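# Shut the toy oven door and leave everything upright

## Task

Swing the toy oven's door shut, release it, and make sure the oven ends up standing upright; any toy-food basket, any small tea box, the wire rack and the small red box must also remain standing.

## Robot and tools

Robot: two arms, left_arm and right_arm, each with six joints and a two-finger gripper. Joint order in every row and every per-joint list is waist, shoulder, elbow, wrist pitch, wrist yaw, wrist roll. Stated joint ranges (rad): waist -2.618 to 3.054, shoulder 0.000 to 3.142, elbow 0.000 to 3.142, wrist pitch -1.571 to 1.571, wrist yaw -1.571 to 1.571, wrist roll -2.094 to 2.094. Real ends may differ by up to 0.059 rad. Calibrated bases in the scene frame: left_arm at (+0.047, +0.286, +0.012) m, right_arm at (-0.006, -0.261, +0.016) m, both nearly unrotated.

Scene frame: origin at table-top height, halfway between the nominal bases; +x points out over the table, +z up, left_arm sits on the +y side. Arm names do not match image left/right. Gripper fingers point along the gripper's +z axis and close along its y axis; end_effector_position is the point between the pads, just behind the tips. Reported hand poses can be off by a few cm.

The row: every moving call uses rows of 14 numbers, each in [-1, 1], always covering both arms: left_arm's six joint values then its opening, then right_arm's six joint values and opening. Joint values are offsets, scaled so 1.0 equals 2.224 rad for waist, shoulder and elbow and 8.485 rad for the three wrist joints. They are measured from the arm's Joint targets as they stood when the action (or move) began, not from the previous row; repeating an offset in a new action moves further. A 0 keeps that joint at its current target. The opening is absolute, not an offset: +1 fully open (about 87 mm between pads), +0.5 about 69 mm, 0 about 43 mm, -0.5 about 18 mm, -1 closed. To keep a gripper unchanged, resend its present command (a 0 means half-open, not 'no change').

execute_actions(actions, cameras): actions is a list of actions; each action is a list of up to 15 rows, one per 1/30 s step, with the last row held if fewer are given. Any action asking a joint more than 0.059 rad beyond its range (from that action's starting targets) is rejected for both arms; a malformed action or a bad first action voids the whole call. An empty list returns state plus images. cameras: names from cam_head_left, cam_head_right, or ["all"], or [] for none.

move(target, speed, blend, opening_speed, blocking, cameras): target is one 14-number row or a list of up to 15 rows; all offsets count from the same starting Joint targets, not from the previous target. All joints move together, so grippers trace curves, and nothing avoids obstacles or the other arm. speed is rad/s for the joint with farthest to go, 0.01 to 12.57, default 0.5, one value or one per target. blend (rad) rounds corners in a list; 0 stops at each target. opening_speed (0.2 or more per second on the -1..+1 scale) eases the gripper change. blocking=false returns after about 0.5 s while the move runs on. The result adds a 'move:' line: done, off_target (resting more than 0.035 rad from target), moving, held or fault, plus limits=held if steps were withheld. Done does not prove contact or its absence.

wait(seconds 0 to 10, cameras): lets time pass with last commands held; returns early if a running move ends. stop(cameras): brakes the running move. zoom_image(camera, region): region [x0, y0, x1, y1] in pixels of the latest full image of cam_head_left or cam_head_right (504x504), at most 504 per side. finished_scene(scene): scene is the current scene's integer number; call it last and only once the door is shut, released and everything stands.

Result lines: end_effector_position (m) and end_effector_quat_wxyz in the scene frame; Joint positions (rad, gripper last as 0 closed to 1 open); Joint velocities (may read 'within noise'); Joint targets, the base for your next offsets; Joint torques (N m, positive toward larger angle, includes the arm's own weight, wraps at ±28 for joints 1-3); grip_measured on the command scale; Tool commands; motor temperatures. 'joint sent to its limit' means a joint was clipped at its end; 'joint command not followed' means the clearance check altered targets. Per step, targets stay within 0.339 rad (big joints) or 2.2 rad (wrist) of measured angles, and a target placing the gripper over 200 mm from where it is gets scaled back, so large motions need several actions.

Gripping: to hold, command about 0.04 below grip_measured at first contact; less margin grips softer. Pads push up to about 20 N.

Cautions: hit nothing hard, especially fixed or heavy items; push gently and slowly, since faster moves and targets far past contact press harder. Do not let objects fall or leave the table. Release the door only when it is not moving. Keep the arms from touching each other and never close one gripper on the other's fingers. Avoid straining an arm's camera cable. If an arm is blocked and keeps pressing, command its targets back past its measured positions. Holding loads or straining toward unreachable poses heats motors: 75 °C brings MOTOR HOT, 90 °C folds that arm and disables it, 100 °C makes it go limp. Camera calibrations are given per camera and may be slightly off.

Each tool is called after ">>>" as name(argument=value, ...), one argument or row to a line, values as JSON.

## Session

>>> execute_actions(
  actions=[],
)

>>> zoom_image(
  camera="cam_head_left",
  region=[130, 60, 350, 280],
)

>>> zoom_image(
  camera="cam_head_right",
  region=[130, 60, 350, 280],
)

Scene clock: 0.00 s.
left_arm: end_effector_position=(+0.4310, +0.2880, +0.3590) grip_measured=+0.990 end_effector_quat_wxyz=(+0.692, +0.005, +0.722, +0.006) | right_arm: end_effector_position=(+0.3680, -0.2740, +0.0492) grip_measured=+1.000 end_effector_quat_wxyz=(+0.534, +0.045, +0.844, -0.003)
Joint positions: left_arm=[-0.006 1.06 1.042 -0.026 0.002 0.016 0.995] | right_arm=[-0.091 1.541 0.388 0.709 0.027 0.06 1]
Joint velocities: within noise
Joint torques (N m): no reading
Motor temperatures (°C): left_arm=[25 27 29 28 27 29 29] | right_arm=[27 27 30 27 25 26 28]
Heat: left arm: 29 °C; right arm: 30 °C.
Joint targets: left_arm=[-0.006 1.057 1.052 -0.023 0.002 0.016] | right_arm=[-0.091 1.538 0.393 0.700 0.027 0.061]
Tool commands: left_gripper/opening=+1.0 right_gripper/opening=+1.0

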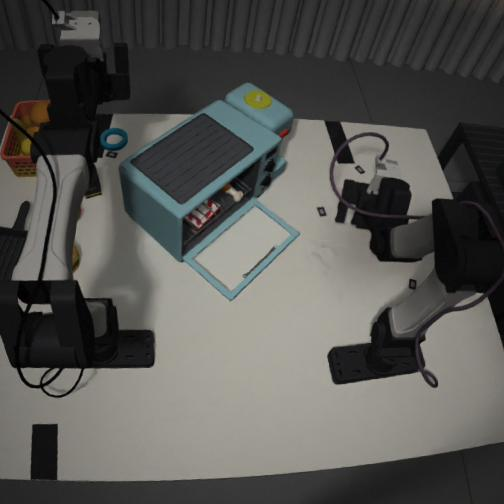

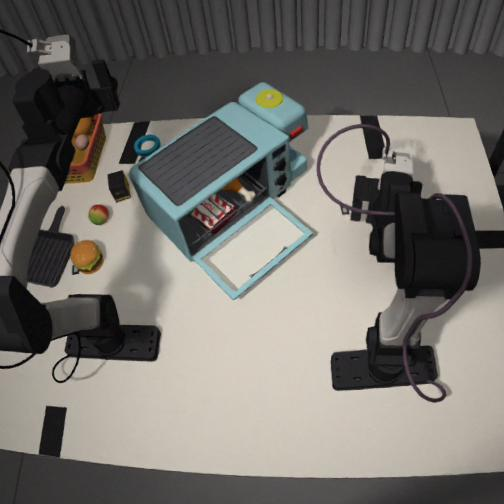

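Scaled by 2.291 from the camera's 504x504 image, which has a finer 720x720 frame.

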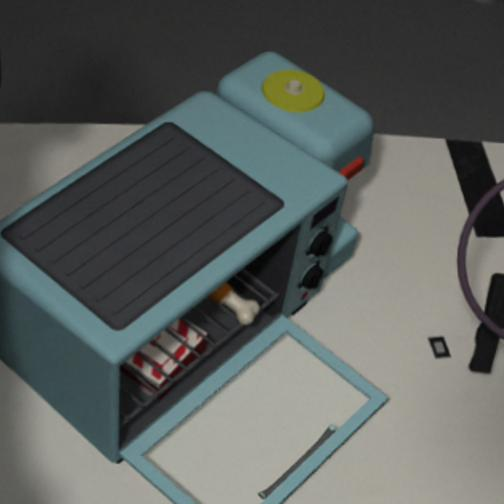

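Scaled by 2.291 from the camera's 504x504 image, which has a finer 720x720 frame.

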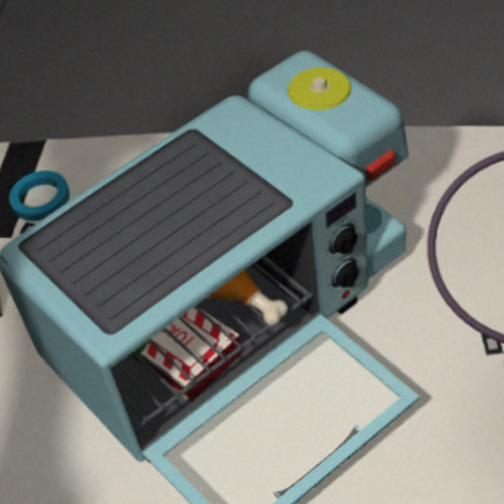

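>>> zoom_image(
  camera="cam_head_left",
  region=[170, 190, 310, 310],
)

>>> zoom_image(
  camera="cam_head_right",
  region=[180, 190, 320, 310],
)

Scaled by 3.600 from the camera's 504x504 image, which has a finer 720x720 frame.

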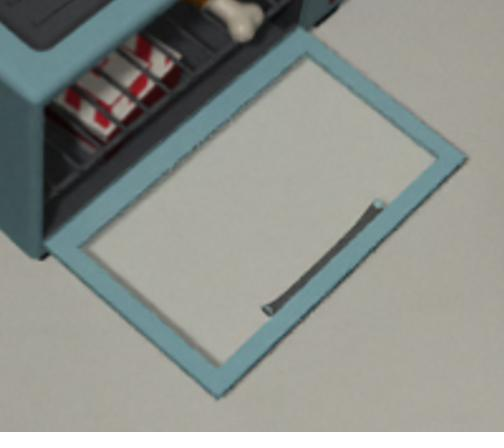

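Scaled by 3.600 from the camera's 504x504 image, which has a finer 720x720 frame.

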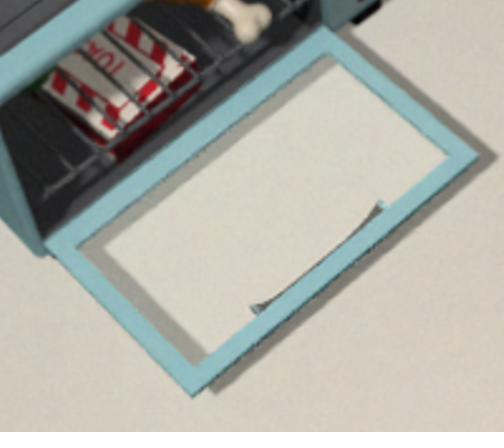

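>>> move(
  target=[
    [0, 0, 0, 0, 0, 0, 1.0, -0.02203, -0.09353, -0.03462, -0.02829, -0.06447, -0.04101, -0.95],
    [0, 0, 0, 0, 0, 0, 1.0, -0.04411, -0.11704, -0.06951, -0.04245, -0.12931, -0.08213, -0.95],
  ],
  speed=0.8,
  blend=0.15,
  opening_speed=1.5,
  cameras=["all"],
)

>>> zoom_image(
  camera="cam_head_left",
  region=[220, 180, 400, 360],
)

>>> zoom_image(
  camera="cam_head_right",
  region=[220, 180, 400, 360],
)

Scene clock: 18.57 s.
left_arm: end_effector_position=(+0.4310, +0.2880, +0.3590) grip_measured=+0.990 end_effector_quat_wxyz=(+0.692, +0.005, +0.722, +0.006) | right_arm: end_effector_position=(+0.2517, -0.1499, +0.0612) grip_measured=-0.950 end_effector_quat_wxyz=(+0.509, -0.402, +0.703, +0.292)
Joint positions: left_arm=[-0.006 1.06 1.042 -0.026 0.002 0.016 0.995] | right_arm=[-0.183 1.296 0.253 0.354 -1.059 -0.62 0.025]
Joint torques (N m): left_arm=[0.24 -3.11 8.42 1.95 0.08 0] | right_arm=[-0.75 -5.34 4.49 1.44 -0.41 -0.17]
Motor temperatures (°C): left_arm=[25 27 34 31 27 29 29] | right_arm=[27 29 32 31 25 26 28]
Heat: left arm: 34 °C; right arm: 32 °C.
Joint targets: left_arm=[-0.006 1.057 1.052 -0.023 0.002 0.016] | right_arm=[-0.189 1.278 0.238 0.340 -1.071 -0.636]
move: done

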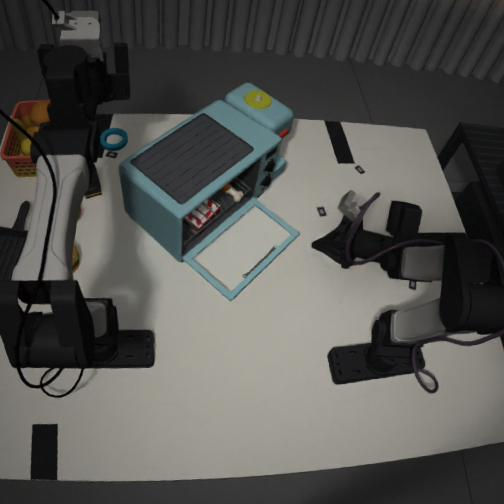

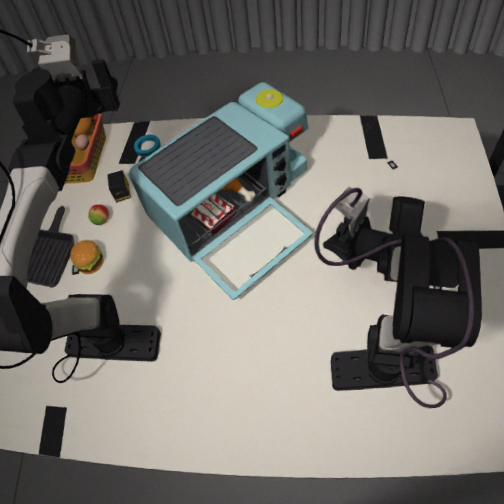

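Scaled by 2.800 from the camera's 504x504 image, which has a finer 720x720 frame.

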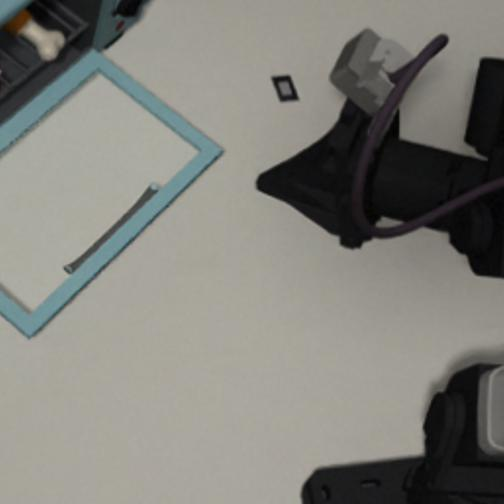

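Scaled by 2.800 from the camera's 504x504 image, which has a finer 720x720 frame.

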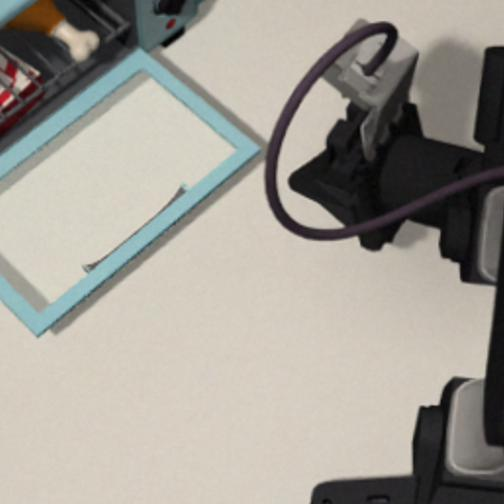

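>>> zoom_image(
  camera="cam_head_left",
  region=[340, 150, 380, 190],
)

>>> zoom_image(
  camera="cam_head_right",
  region=[372, 145, 412, 185],
)

>>> zoom_image(
  camera="cam_head_left",
  region=[280, 195, 340, 255],
)

>>> zoom_image(
  camera="cam_head_right",
  region=[290, 195, 350, 255],
)

Scaled by 12.600 from the camera's 504x504 image, which has a finer 720x720 frame.

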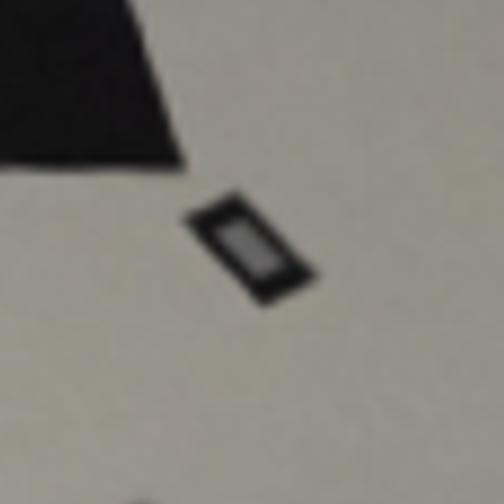

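Scaled by 12.600 from the camera's 504x504 image, which has a finer 720x720 frame.

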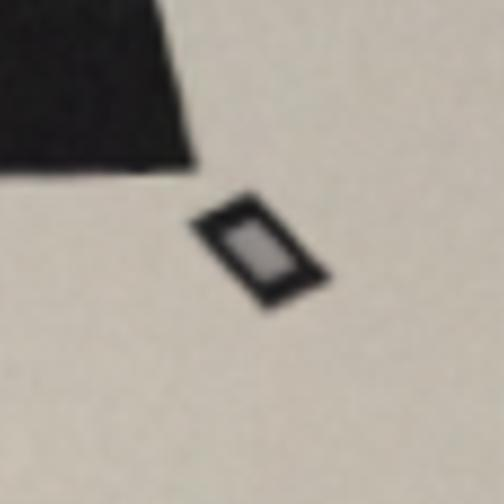

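Scaled by 8.400 from the camera's 504x504 image, which has a finer 720x720 frame.

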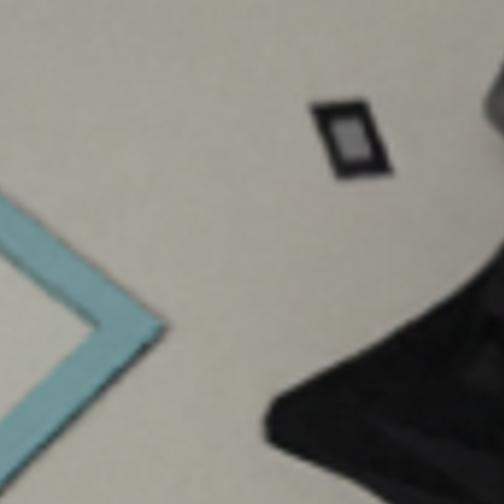

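Scaled by 8.400 from the camera's 504x504 image, which has a finer 720x720 frame.

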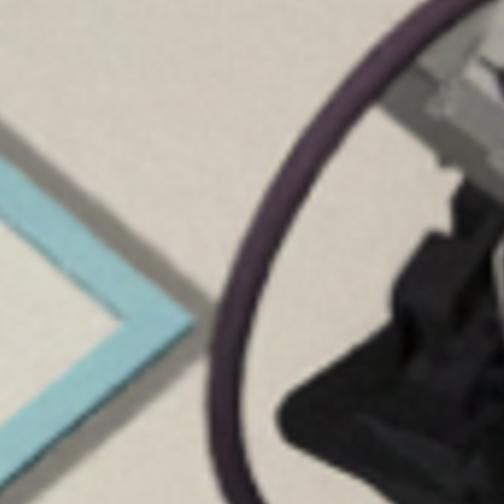

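>>> move(
  target=[0, 0, 0, 0, 0, 0, 1.0, 0.05868, 0.11331, -0.03327, 0.0515, 0.01332, 0.01862, -0.95],
  speed=0.3,
  cameras=["all"],
)

>>> zoom_image(
  camera="cam_head_left",
  region=[265, 205, 325, 265],
)

>>> zoom_image(
  camera="cam_head_right",
  region=[275, 205, 335, 265],
)

Scene clock: 29.53 s.
left_arm: end_effector_position=(+0.4310, +0.2880, +0.3590) grip_measured=+0.990 end_effector_quat_wxyz=(+0.692, +0.005, +0.722, +0.006) | right_arm: end_effector_position=(+0.2565, -0.1285, +0.0365) grip_measured=-0.950 end_effector_quat_wxyz=(+0.515, -0.406, +0.698, +0.288)
Joint positions: left_arm=[-0.006 1.06 1.042 -0.026 0.002 0.016 0.995] | right_arm=[-0.064 1.514 0.177 0.775 -0.965 -0.494 0.025]
Joint torques (N m): left_arm=[0.23 -3.11 8.43 1.95 0.08 0.01] | right_arm=[0.5 -2.65 3.43 1.88 -0.23 0.18]
Heat: left arm: 36 °C; right arm: 32 °C.
Joint targets: left_arm=[-0.006 1.057 1.052 -0.023 0.002 0.016] | right_arm=[-0.059 1.530 0.164 0.777 -0.958 -0.478]
move: done

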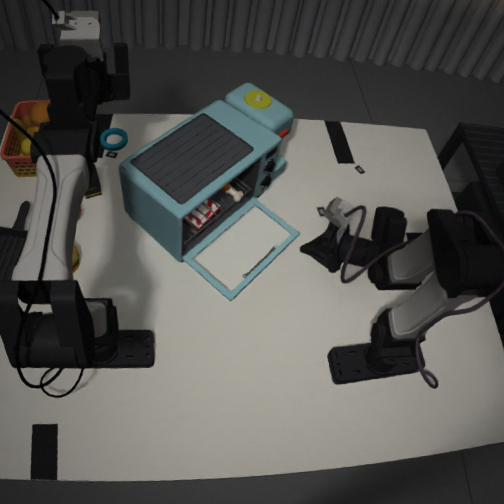

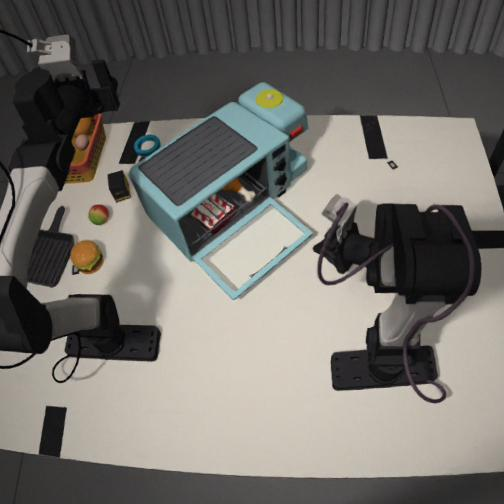

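Scaled by 8.400 from the camera's 504x504 image, which has a finer 720x720 frame.

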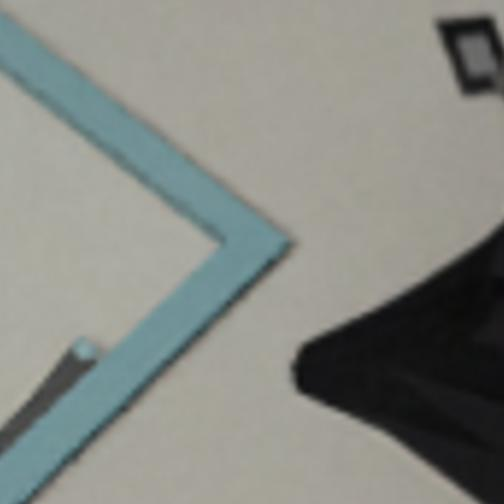

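Scaled by 8.400 from the camera's 504x504 image, which has a finer 720x720 frame.

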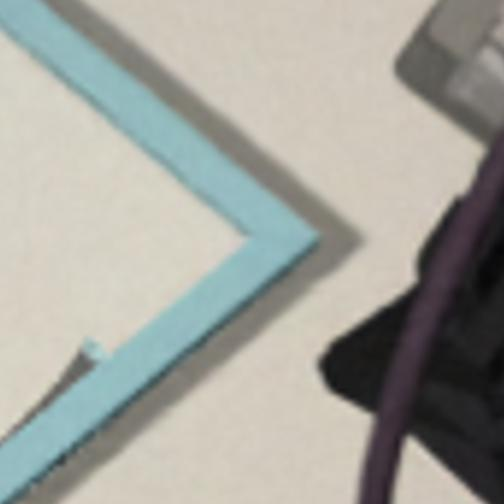

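>>> move(
  target=[0, 0, 0, 0, 0, 0, 1.0, 0.04699, 0.05216, 0.04182, 0.01355, 0.01002, 0.01049, -0.95],
  speed=0.13,
  cameras=["all"],
)

>>> zoom_image(
  camera="cam_head_left",
  region=[240, 190, 330, 280],
)

>>> zoom_image(
  camera="cam_head_right",
  region=[250, 190, 340, 280],
)

Scene clock: 35.03 s.
left_arm: end_effector_position=(+0.4310, +0.2880, +0.3590) grip_measured=+0.990 end_effector_quat_wxyz=(+0.692, +0.005, +0.722, +0.006) | right_arm: end_effector_position=(+0.2718, -0.1072, +0.0316) grip_measured=-0.950 end_effector_quat_wxyz=(+0.506, -0.403, +0.703, +0.295)
Joint positions: left_arm=[-0.006 1.06 1.042 -0.026 0.002 0.016 0.995] | right_arm=[0.039 1.629 0.235 0.879 -0.88 -0.405 0.025]
Joint torques (N m): left_arm=[0.24 -3.11 8.44 1.95 0.07 0.01] | right_arm=[0.39 -3.47 6 2.01 -0.18 0.18]
Heat: left arm: 36 °C; right arm: 32 °C.
Joint targets: left_arm=[-0.006 1.057 1.052 -0.023 0.002 0.016] | right_arm=[0.046 1.646 0.257 0.892 -0.873 -0.389]
move: done

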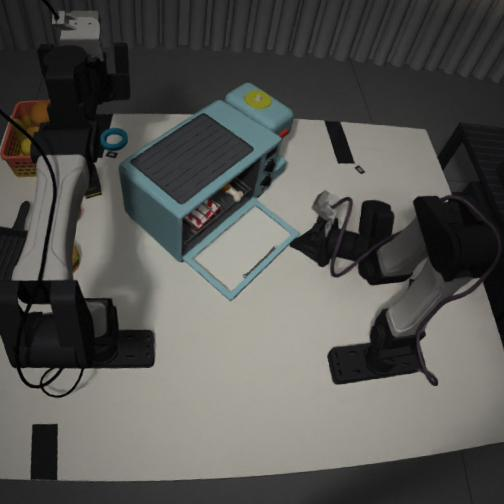

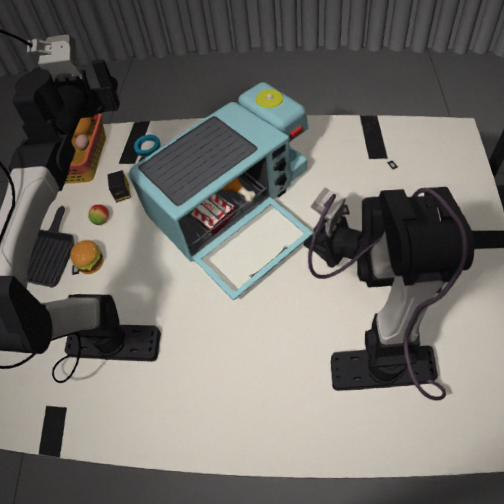

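Scaled by 5.600 from the camera's 504x504 image, which has a finer 720x720 frame.

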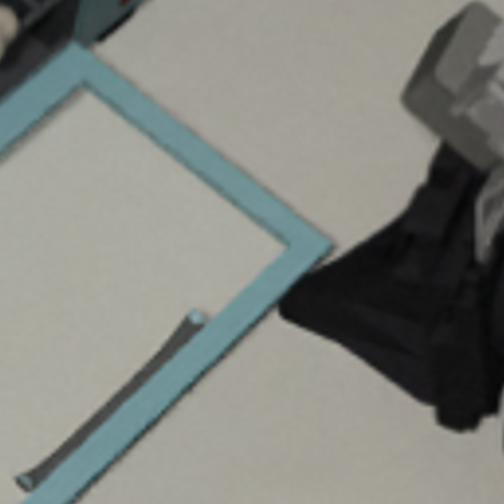

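Scaled by 5.600 from the camera's 504x504 image, which has a finer 720x720 frame.

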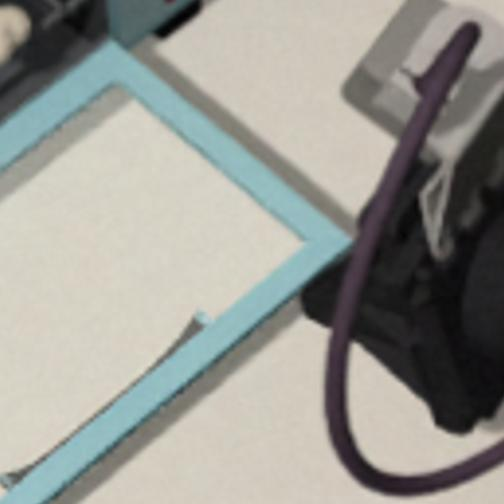

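>>> move(
  target=[
    [0, 0, 0, 0, 0, 0, 1.0, 0.00953, -0.05845, 0.01713, -0.01598, 0.00214, 0.00196, -0.95],
    [0, 0, 0, 0, 0, 0, 1.0, 0.01965, -0.10409, 0.04406, -0.03358, 0.00449, 0.00384, -0.95],
    [0, 0, 0, 0, 0, 0, 1.0, 0.03318, -0.12662, 0.0768, -0.04629, 0.00766, 0.00625, -0.95],
    [0, 0, 0, 0, 0, 0, 1.0, 0.04901, -0.13112, 0.11371, -0.05525, 0.01136, 0.00889, -0.95],
  ],
  speed=0.25,
  blend=0.04,
  cameras=["all"],
)

>>> zoom_image(
  camera="cam_head_left",
  region=[220, 140, 350, 270],
)

>>> zoom_image(
  camera="cam_head_right",
  region=[230, 140, 360, 270],
)

Scene clock: 38.63 s.
left_arm: end_effector_position=(+0.4310, +0.2880, +0.3590) grip_measured=+0.990 end_effector_quat_wxyz=(+0.692, +0.005, +0.722, +0.006) | right_arm: end_effector_position=(+0.3010, -0.0783, +0.1075) grip_measured=-0.950 end_effector_quat_wxyz=(+0.505, -0.403, +0.704, +0.295)
Joint positions: left_arm=[-0.006 1.06 1.042 -0.026 0.002 0.016 0.995] | right_arm=[0.149 1.377 0.482 0.434 -0.783 -0.328 0.025]
Joint torques (N m): left_arm=[0.24 -3.12 8.46 1.95 0.07 0.02] | right_arm=[0.53 -7.04 8.59 1.82 -0.11 0.16]
Heat: left arm: 37 °C; right arm: 32 °C.
Joint targets: left_arm=[-0.006 1.057 1.052 -0.023 0.002 0.016] | right_arm=[0.155 1.354 0.510 0.423 -0.776 -0.314]
move: done

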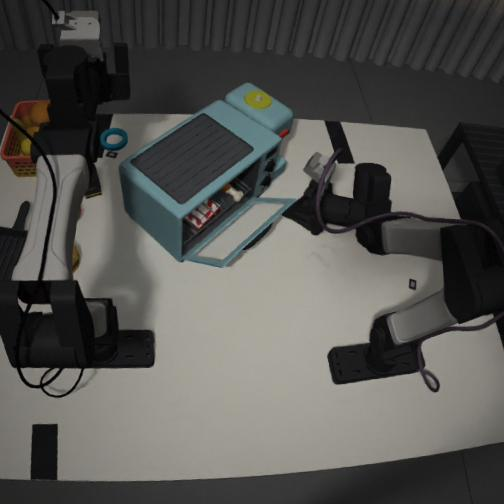

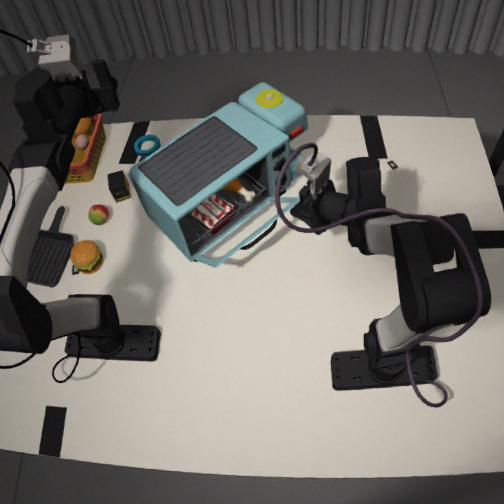

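Scaled by 3.877 from the camera's 504x504 image, which has a finer 720x720 frame.

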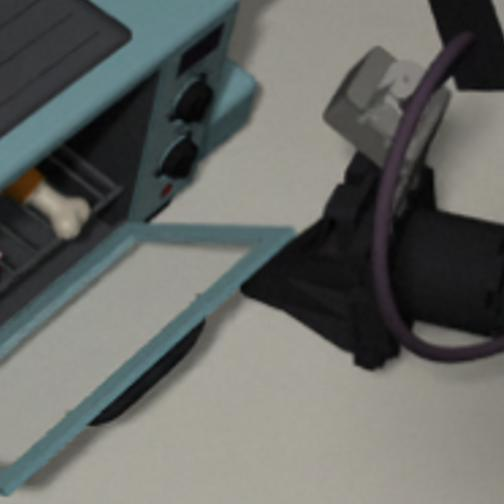

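Scaled by 3.877 from the camera's 504x504 image, which has a finer 720x720 frame.

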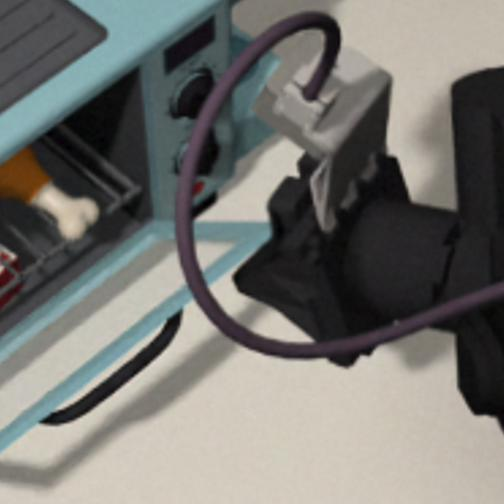

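>>> move(
  target=[
    [0, 0, 0, 0, 0, 0, 1.0, 0.01686, 0.0254, 0.04137, -0.00582, 0.00392, 0.00256, -0.95],
    [0, 0, 0, 0, 0, 0, 1.0, 0.03336, 0.04537, 0.0812, -0.0094, 0.00786, 0.00499, -0.95],
    [0, 0, 0, 0, 0, 0, 1.0, 0.04456, 0.06106, 0.11304, -0.01262, 0.01055, 0.00654, -0.95],
    [0, 0, 0, 0, 0, 0, 1.0, 0.05616, 0.08602, 0.14285, -0.01292, 0.01333, 0.0081, -0.95],
  ],
  speed=[0.22, 0.22, 0.2, 0.18],
  blend=0.04,
  cameras=["all"],
)

>>> zoom_image(
  camera="cam_head_left",
  region=[170, 130, 320, 280],
)

>>> zoom_image(
  camera="cam_head_right",
  region=[180, 130, 330, 280],
)

Scene clock: 41.50 s.
left_arm: end_effector_position=(+0.4310, +0.2880, +0.3590) grip_measured=+0.990 end_effector_quat_wxyz=(+0.692, +0.005, +0.722, +0.006) | right_arm: end_effector_position=(+0.3532, -0.0288, +0.1525) grip_measured=-0.950 end_effector_quat_wxyz=(+0.509, -0.404, +0.700, +0.295)
Joint positions: left_arm=[-0.006 1.06 1.042 -0.026 0.002 0.016 0.995] | right_arm=[0.274 1.524 0.797 0.322 -0.672 -0.26 0.025]
Joint torques (N m): left_arm=[0.25 -3.11 8.42 1.95 0.07 0.01] | right_arm=[0.44 -5.45 9.59 1.99 -0.08 0.14]
Heat: left arm: 37 °C; right arm: 33 °C.
Joint targets: left_arm=[-0.006 1.057 1.052 -0.023 0.002 0.016] | right_arm=[0.280 1.546 0.828 0.314 -0.663 -0.245]
move: done; blend cut to 0.0354 rad at target 2, 0.0332 rad at target 3

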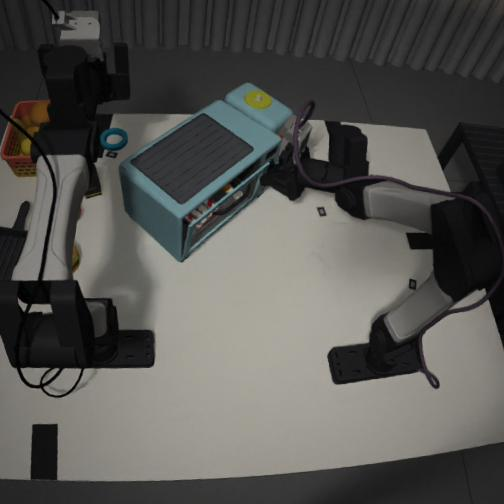

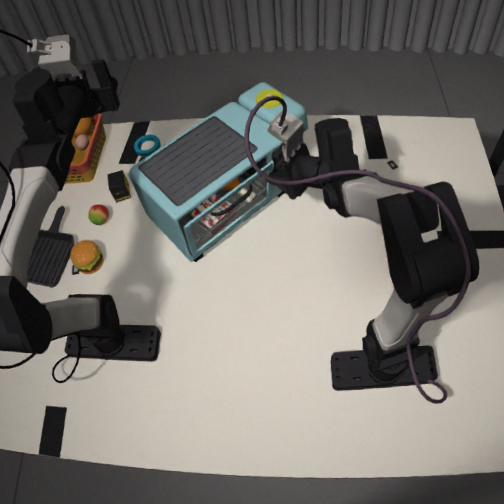

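Scaled by 3.360 from the camera's 504x504 image, which has a finer 720x720 frame.

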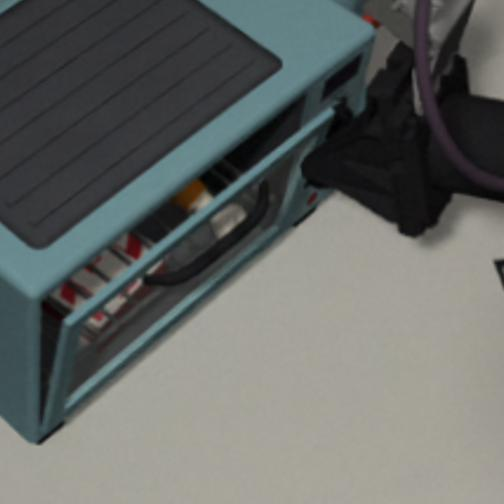

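Scaled by 3.360 from the camera's 504x504 image, which has a finer 720x720 frame.

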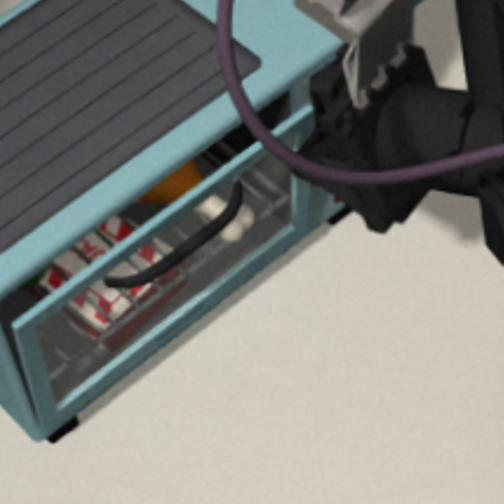

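>>> move(
  target=[0, 0, 0, 0, 0, 0, 1.0, 0.00544, 0.0138, 0.01394, 0.00247, 0.00134, 0.00068, -0.95],
  speed=0.08,
  cameras=["all"],
)

>>> zoom_image(
  camera="cam_head_left",
  region=[170, 130, 320, 280],
)

>>> zoom_image(
  camera="cam_head_right",
  region=[180, 130, 330, 280],
)

Scene clock: 43.23 s.
left_arm: end_effector_position=(+0.4310, +0.2880, +0.3590) grip_measured=+0.990 end_effector_quat_wxyz=(+0.692, +0.005, +0.722, +0.006) | right_arm: end_effector_position=(+0.3610, -0.0226, +0.1551) grip_measured=-0.950 end_effector_quat_wxyz=(+0.512, -0.404, +0.699, +0.293)
Joint positions: left_arm=[-0.006 1.06 1.042 -0.026 0.002 0.016 0.995] | right_arm=[0.286 1.553 0.83 0.331 -0.659 -0.253 0.025]
Joint torques (N m): left_arm=[0.24 -3.12 8.47 1.96 0.09 0.01] | right_arm=[0.34 -5.76 9.14 2.06 -0.08 0.22]
Heat: left arm: 37 °C; right arm: 33 °C.
Joint targets: left_arm=[-0.006 1.057 1.052 -0.023 0.002 0.016] | right_arm=[0.292 1.576 0.859 0.335 -0.652 -0.239]
move: done

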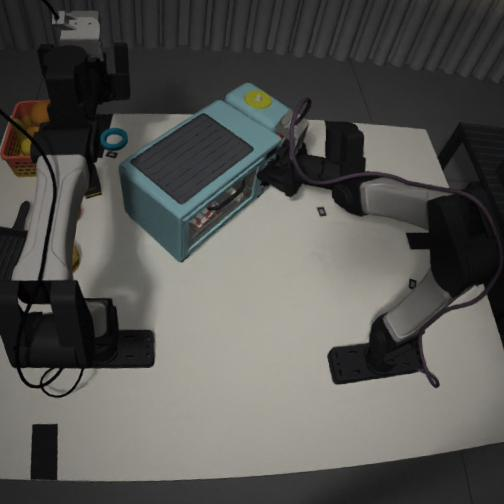

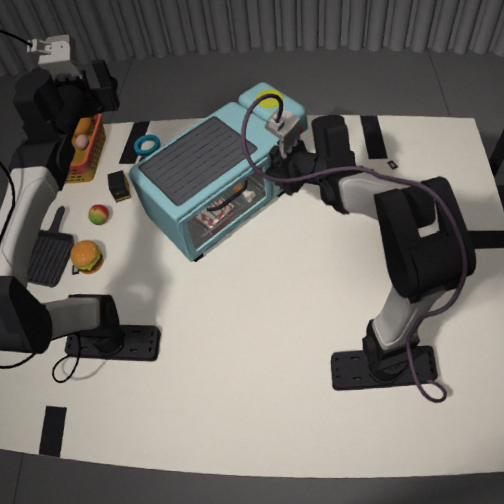

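Scaled by 3.360 from the camera's 504x504 image, which has a finer 720x720 frame.

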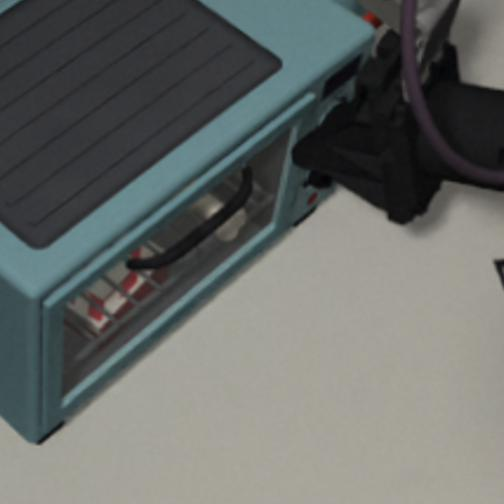

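Scaled by 3.360 from the camera's 504x504 image, which has a finer 720x720 frame.

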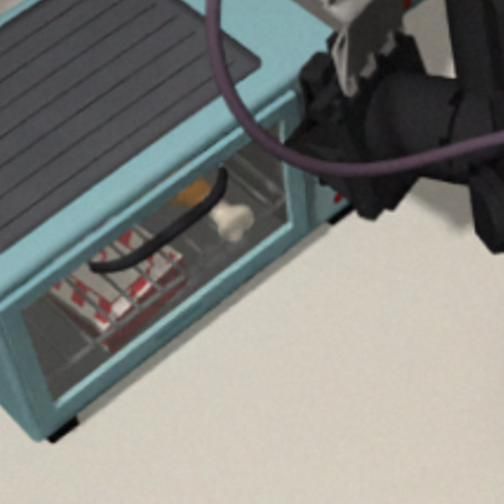

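>>> move(
  target=[0, 0, 0, 0, 0, 0, 1.0, 0.00445, 0.0121, 0.01259, 0.00095, 0.00106, 0.00057, -0.95],
  speed=0.06,
  cameras=["all"],
)

>>> zoom_image(
  camera="cam_head_left",
  region=[170, 130, 320, 280],
)

>>> zoom_image(
  camera="cam_head_right",
  region=[180, 130, 330, 280],
)

Scene clock: 44.30 s.
left_arm: end_effector_position=(+0.4310, +0.2880, +0.3590) grip_measured=+0.990 end_effector_quat_wxyz=(+0.692, +0.005, +0.722, +0.006) | right_arm: end_effector_position=(+0.3630, -0.0206, +0.1518) grip_measured=-0.950 end_effector_quat_wxyz=(+0.505, -0.401, +0.704, +0.297)
Joint positions: left_arm=[-0.006 1.06 1.042 -0.026 0.002 0.016 0.995] | right_arm=[0.289 1.572 0.846 0.319 -0.657 -0.244 0.025]
Joint torques (N m): left_arm=[0.24 -3.1 8.47 1.95 0.08 0.01] | right_arm=[1.22 -4.92 10.19 2.33 -0.02 0.09]
Heat: left arm: 37 °C; right arm: 33 °C.
Joint targets: left_arm=[-0.006 1.057 1.052 -0.023 0.002 0.016] | right_arm=[0.302 1.603 0.886 0.343 -0.643 -0.235]
move: off_target (right_arm); right_arm: the elbow is farthest, 0.041 rad from its target

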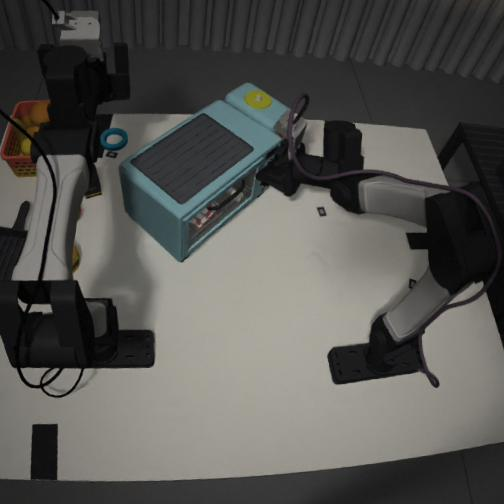

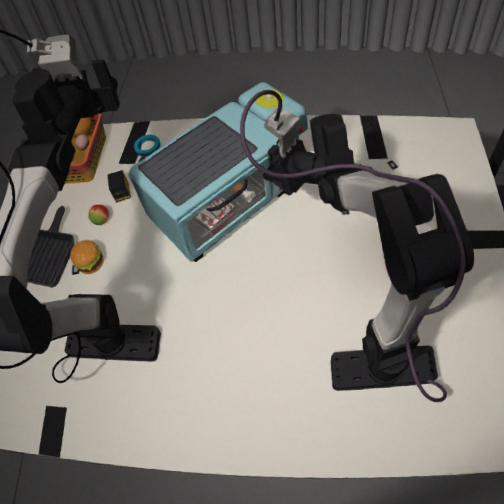

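Scaled by 3.360 from the camera's 504x504 image, which has a finer 720x720 frame.

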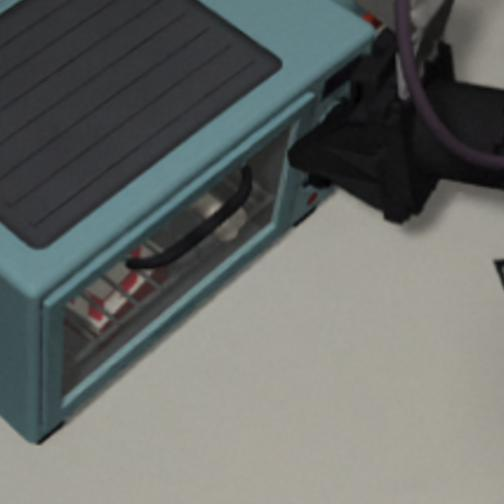

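Scaled by 3.360 from the camera's 504x504 image, which has a finer 720x720 frame.

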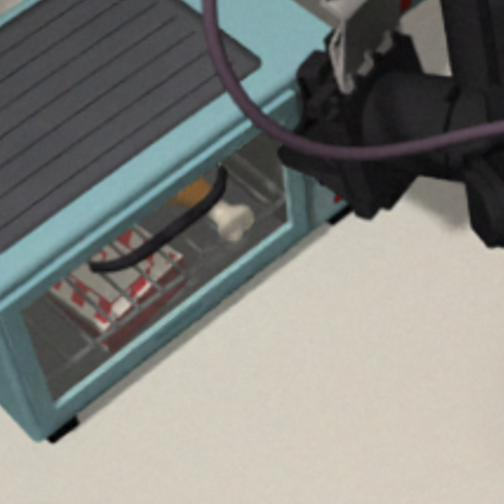

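>>> zoom_image(
  camera="cam_head_left",
  region=[175, 200, 235, 270],
)

>>> zoom_image(
  camera="cam_head_right",
  region=[175, 205, 235, 275],
)

>>> zoom_image(
  camera="cam_head_left",
  region=[230, 140, 280, 200],
)

Scaled by 7.200 from the camera's 504x504 image, which has a finer 720x720 frame.

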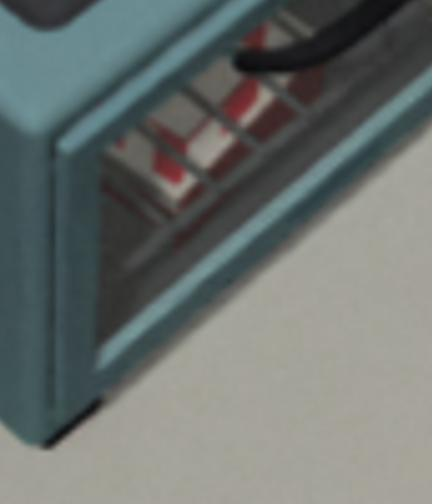

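Scaled by 7.200 from the camera's 504x504 image, which has a finer 720x720 frame.

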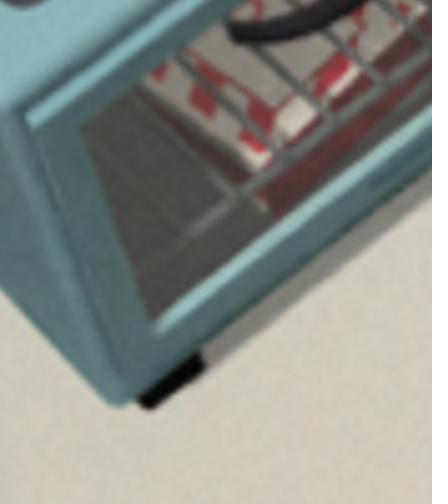

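Scaled by 8.400 from the camera's 504x504 image, which has a finer 720x720 frame.

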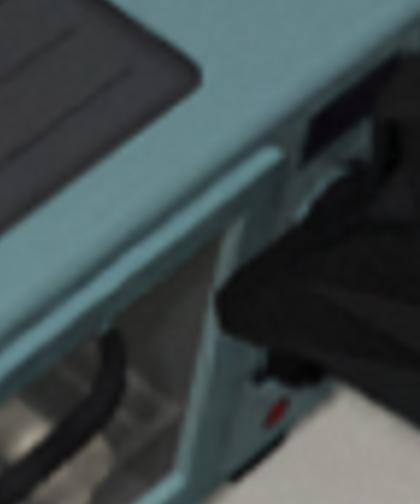

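>>> move(
  target=[0, 0, 0, 0, 0, 0, 1.0, -0.04312, -0.10234, -0.09874, -0.00734, -0.01048, -0.00721, -0.95],
  speed=0.2,
  cameras=["all"],
)

>>> zoom_image(
  camera="cam_head_left",
  region=[170, 130, 320, 280],
)

>>> zoom_image(
  camera="cam_head_right",
  region=[180, 130, 330, 280],
)

Scene clock: 47.40 s.
left_arm: end_effector_position=(+0.4310, +0.2880, +0.3590) grip_measured=+0.990 end_effector_quat_wxyz=(+0.692, +0.005, +0.722, +0.006) | right_arm: end_effector_position=(+0.3296, -0.0557, +0.1507) grip_measured=-0.950 end_effector_quat_wxyz=(+0.510, -0.399, +0.703, +0.294)
Joint positions: left_arm=[-0.006 1.06 1.042 -0.026 0.002 0.016 0.995] | right_arm=[0.211 1.4 0.685 0.294 -0.72 -0.28 0.025]
Joint torques (N m): left_arm=[0.24 -3.12 8.43 1.95 0.08 0.01] | right_arm=[-0.69 -8.34 5.59 1.86 -0.29 -0.11]
Heat: left arm: 38 °C; right arm: 33 °C.
Joint targets: left_arm=[-0.006 1.057 1.052 -0.023 0.002 0.016] | right_arm=[0.206 1.375 0.667 0.280 -0.732 -0.295]
move: done

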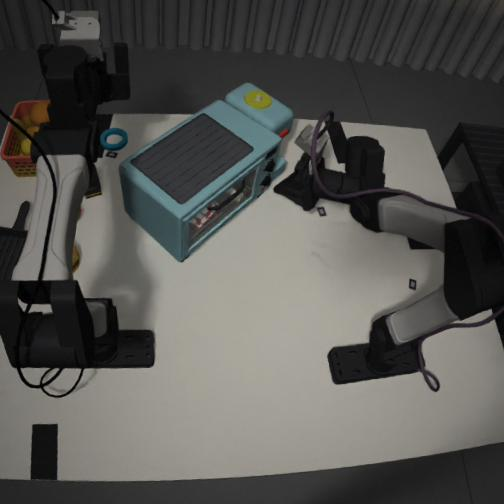

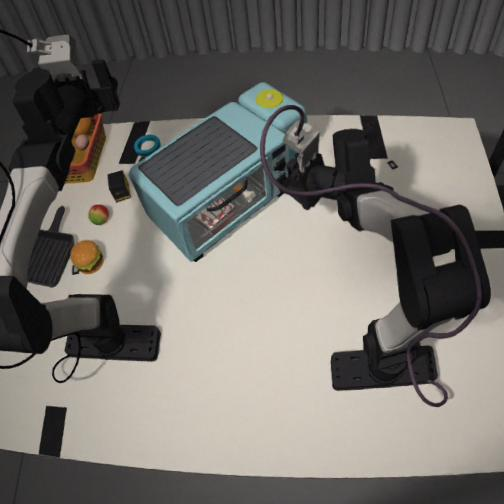

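Scaled by 3.360 from the camera's 504x504 image, which has a finer 720x720 frame.

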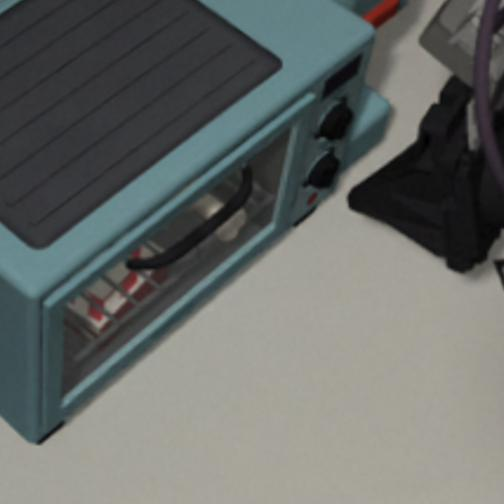

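Scaled by 3.360 from the camera's 504x504 image, which has a finer 720x720 frame.

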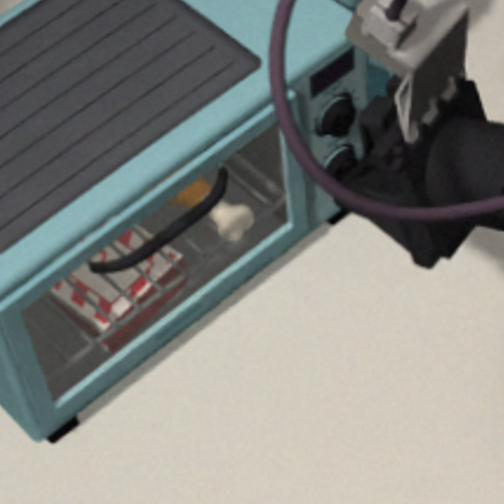

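>>> finished_scene(
  scene=2,
)

The scene is finished: the task was done.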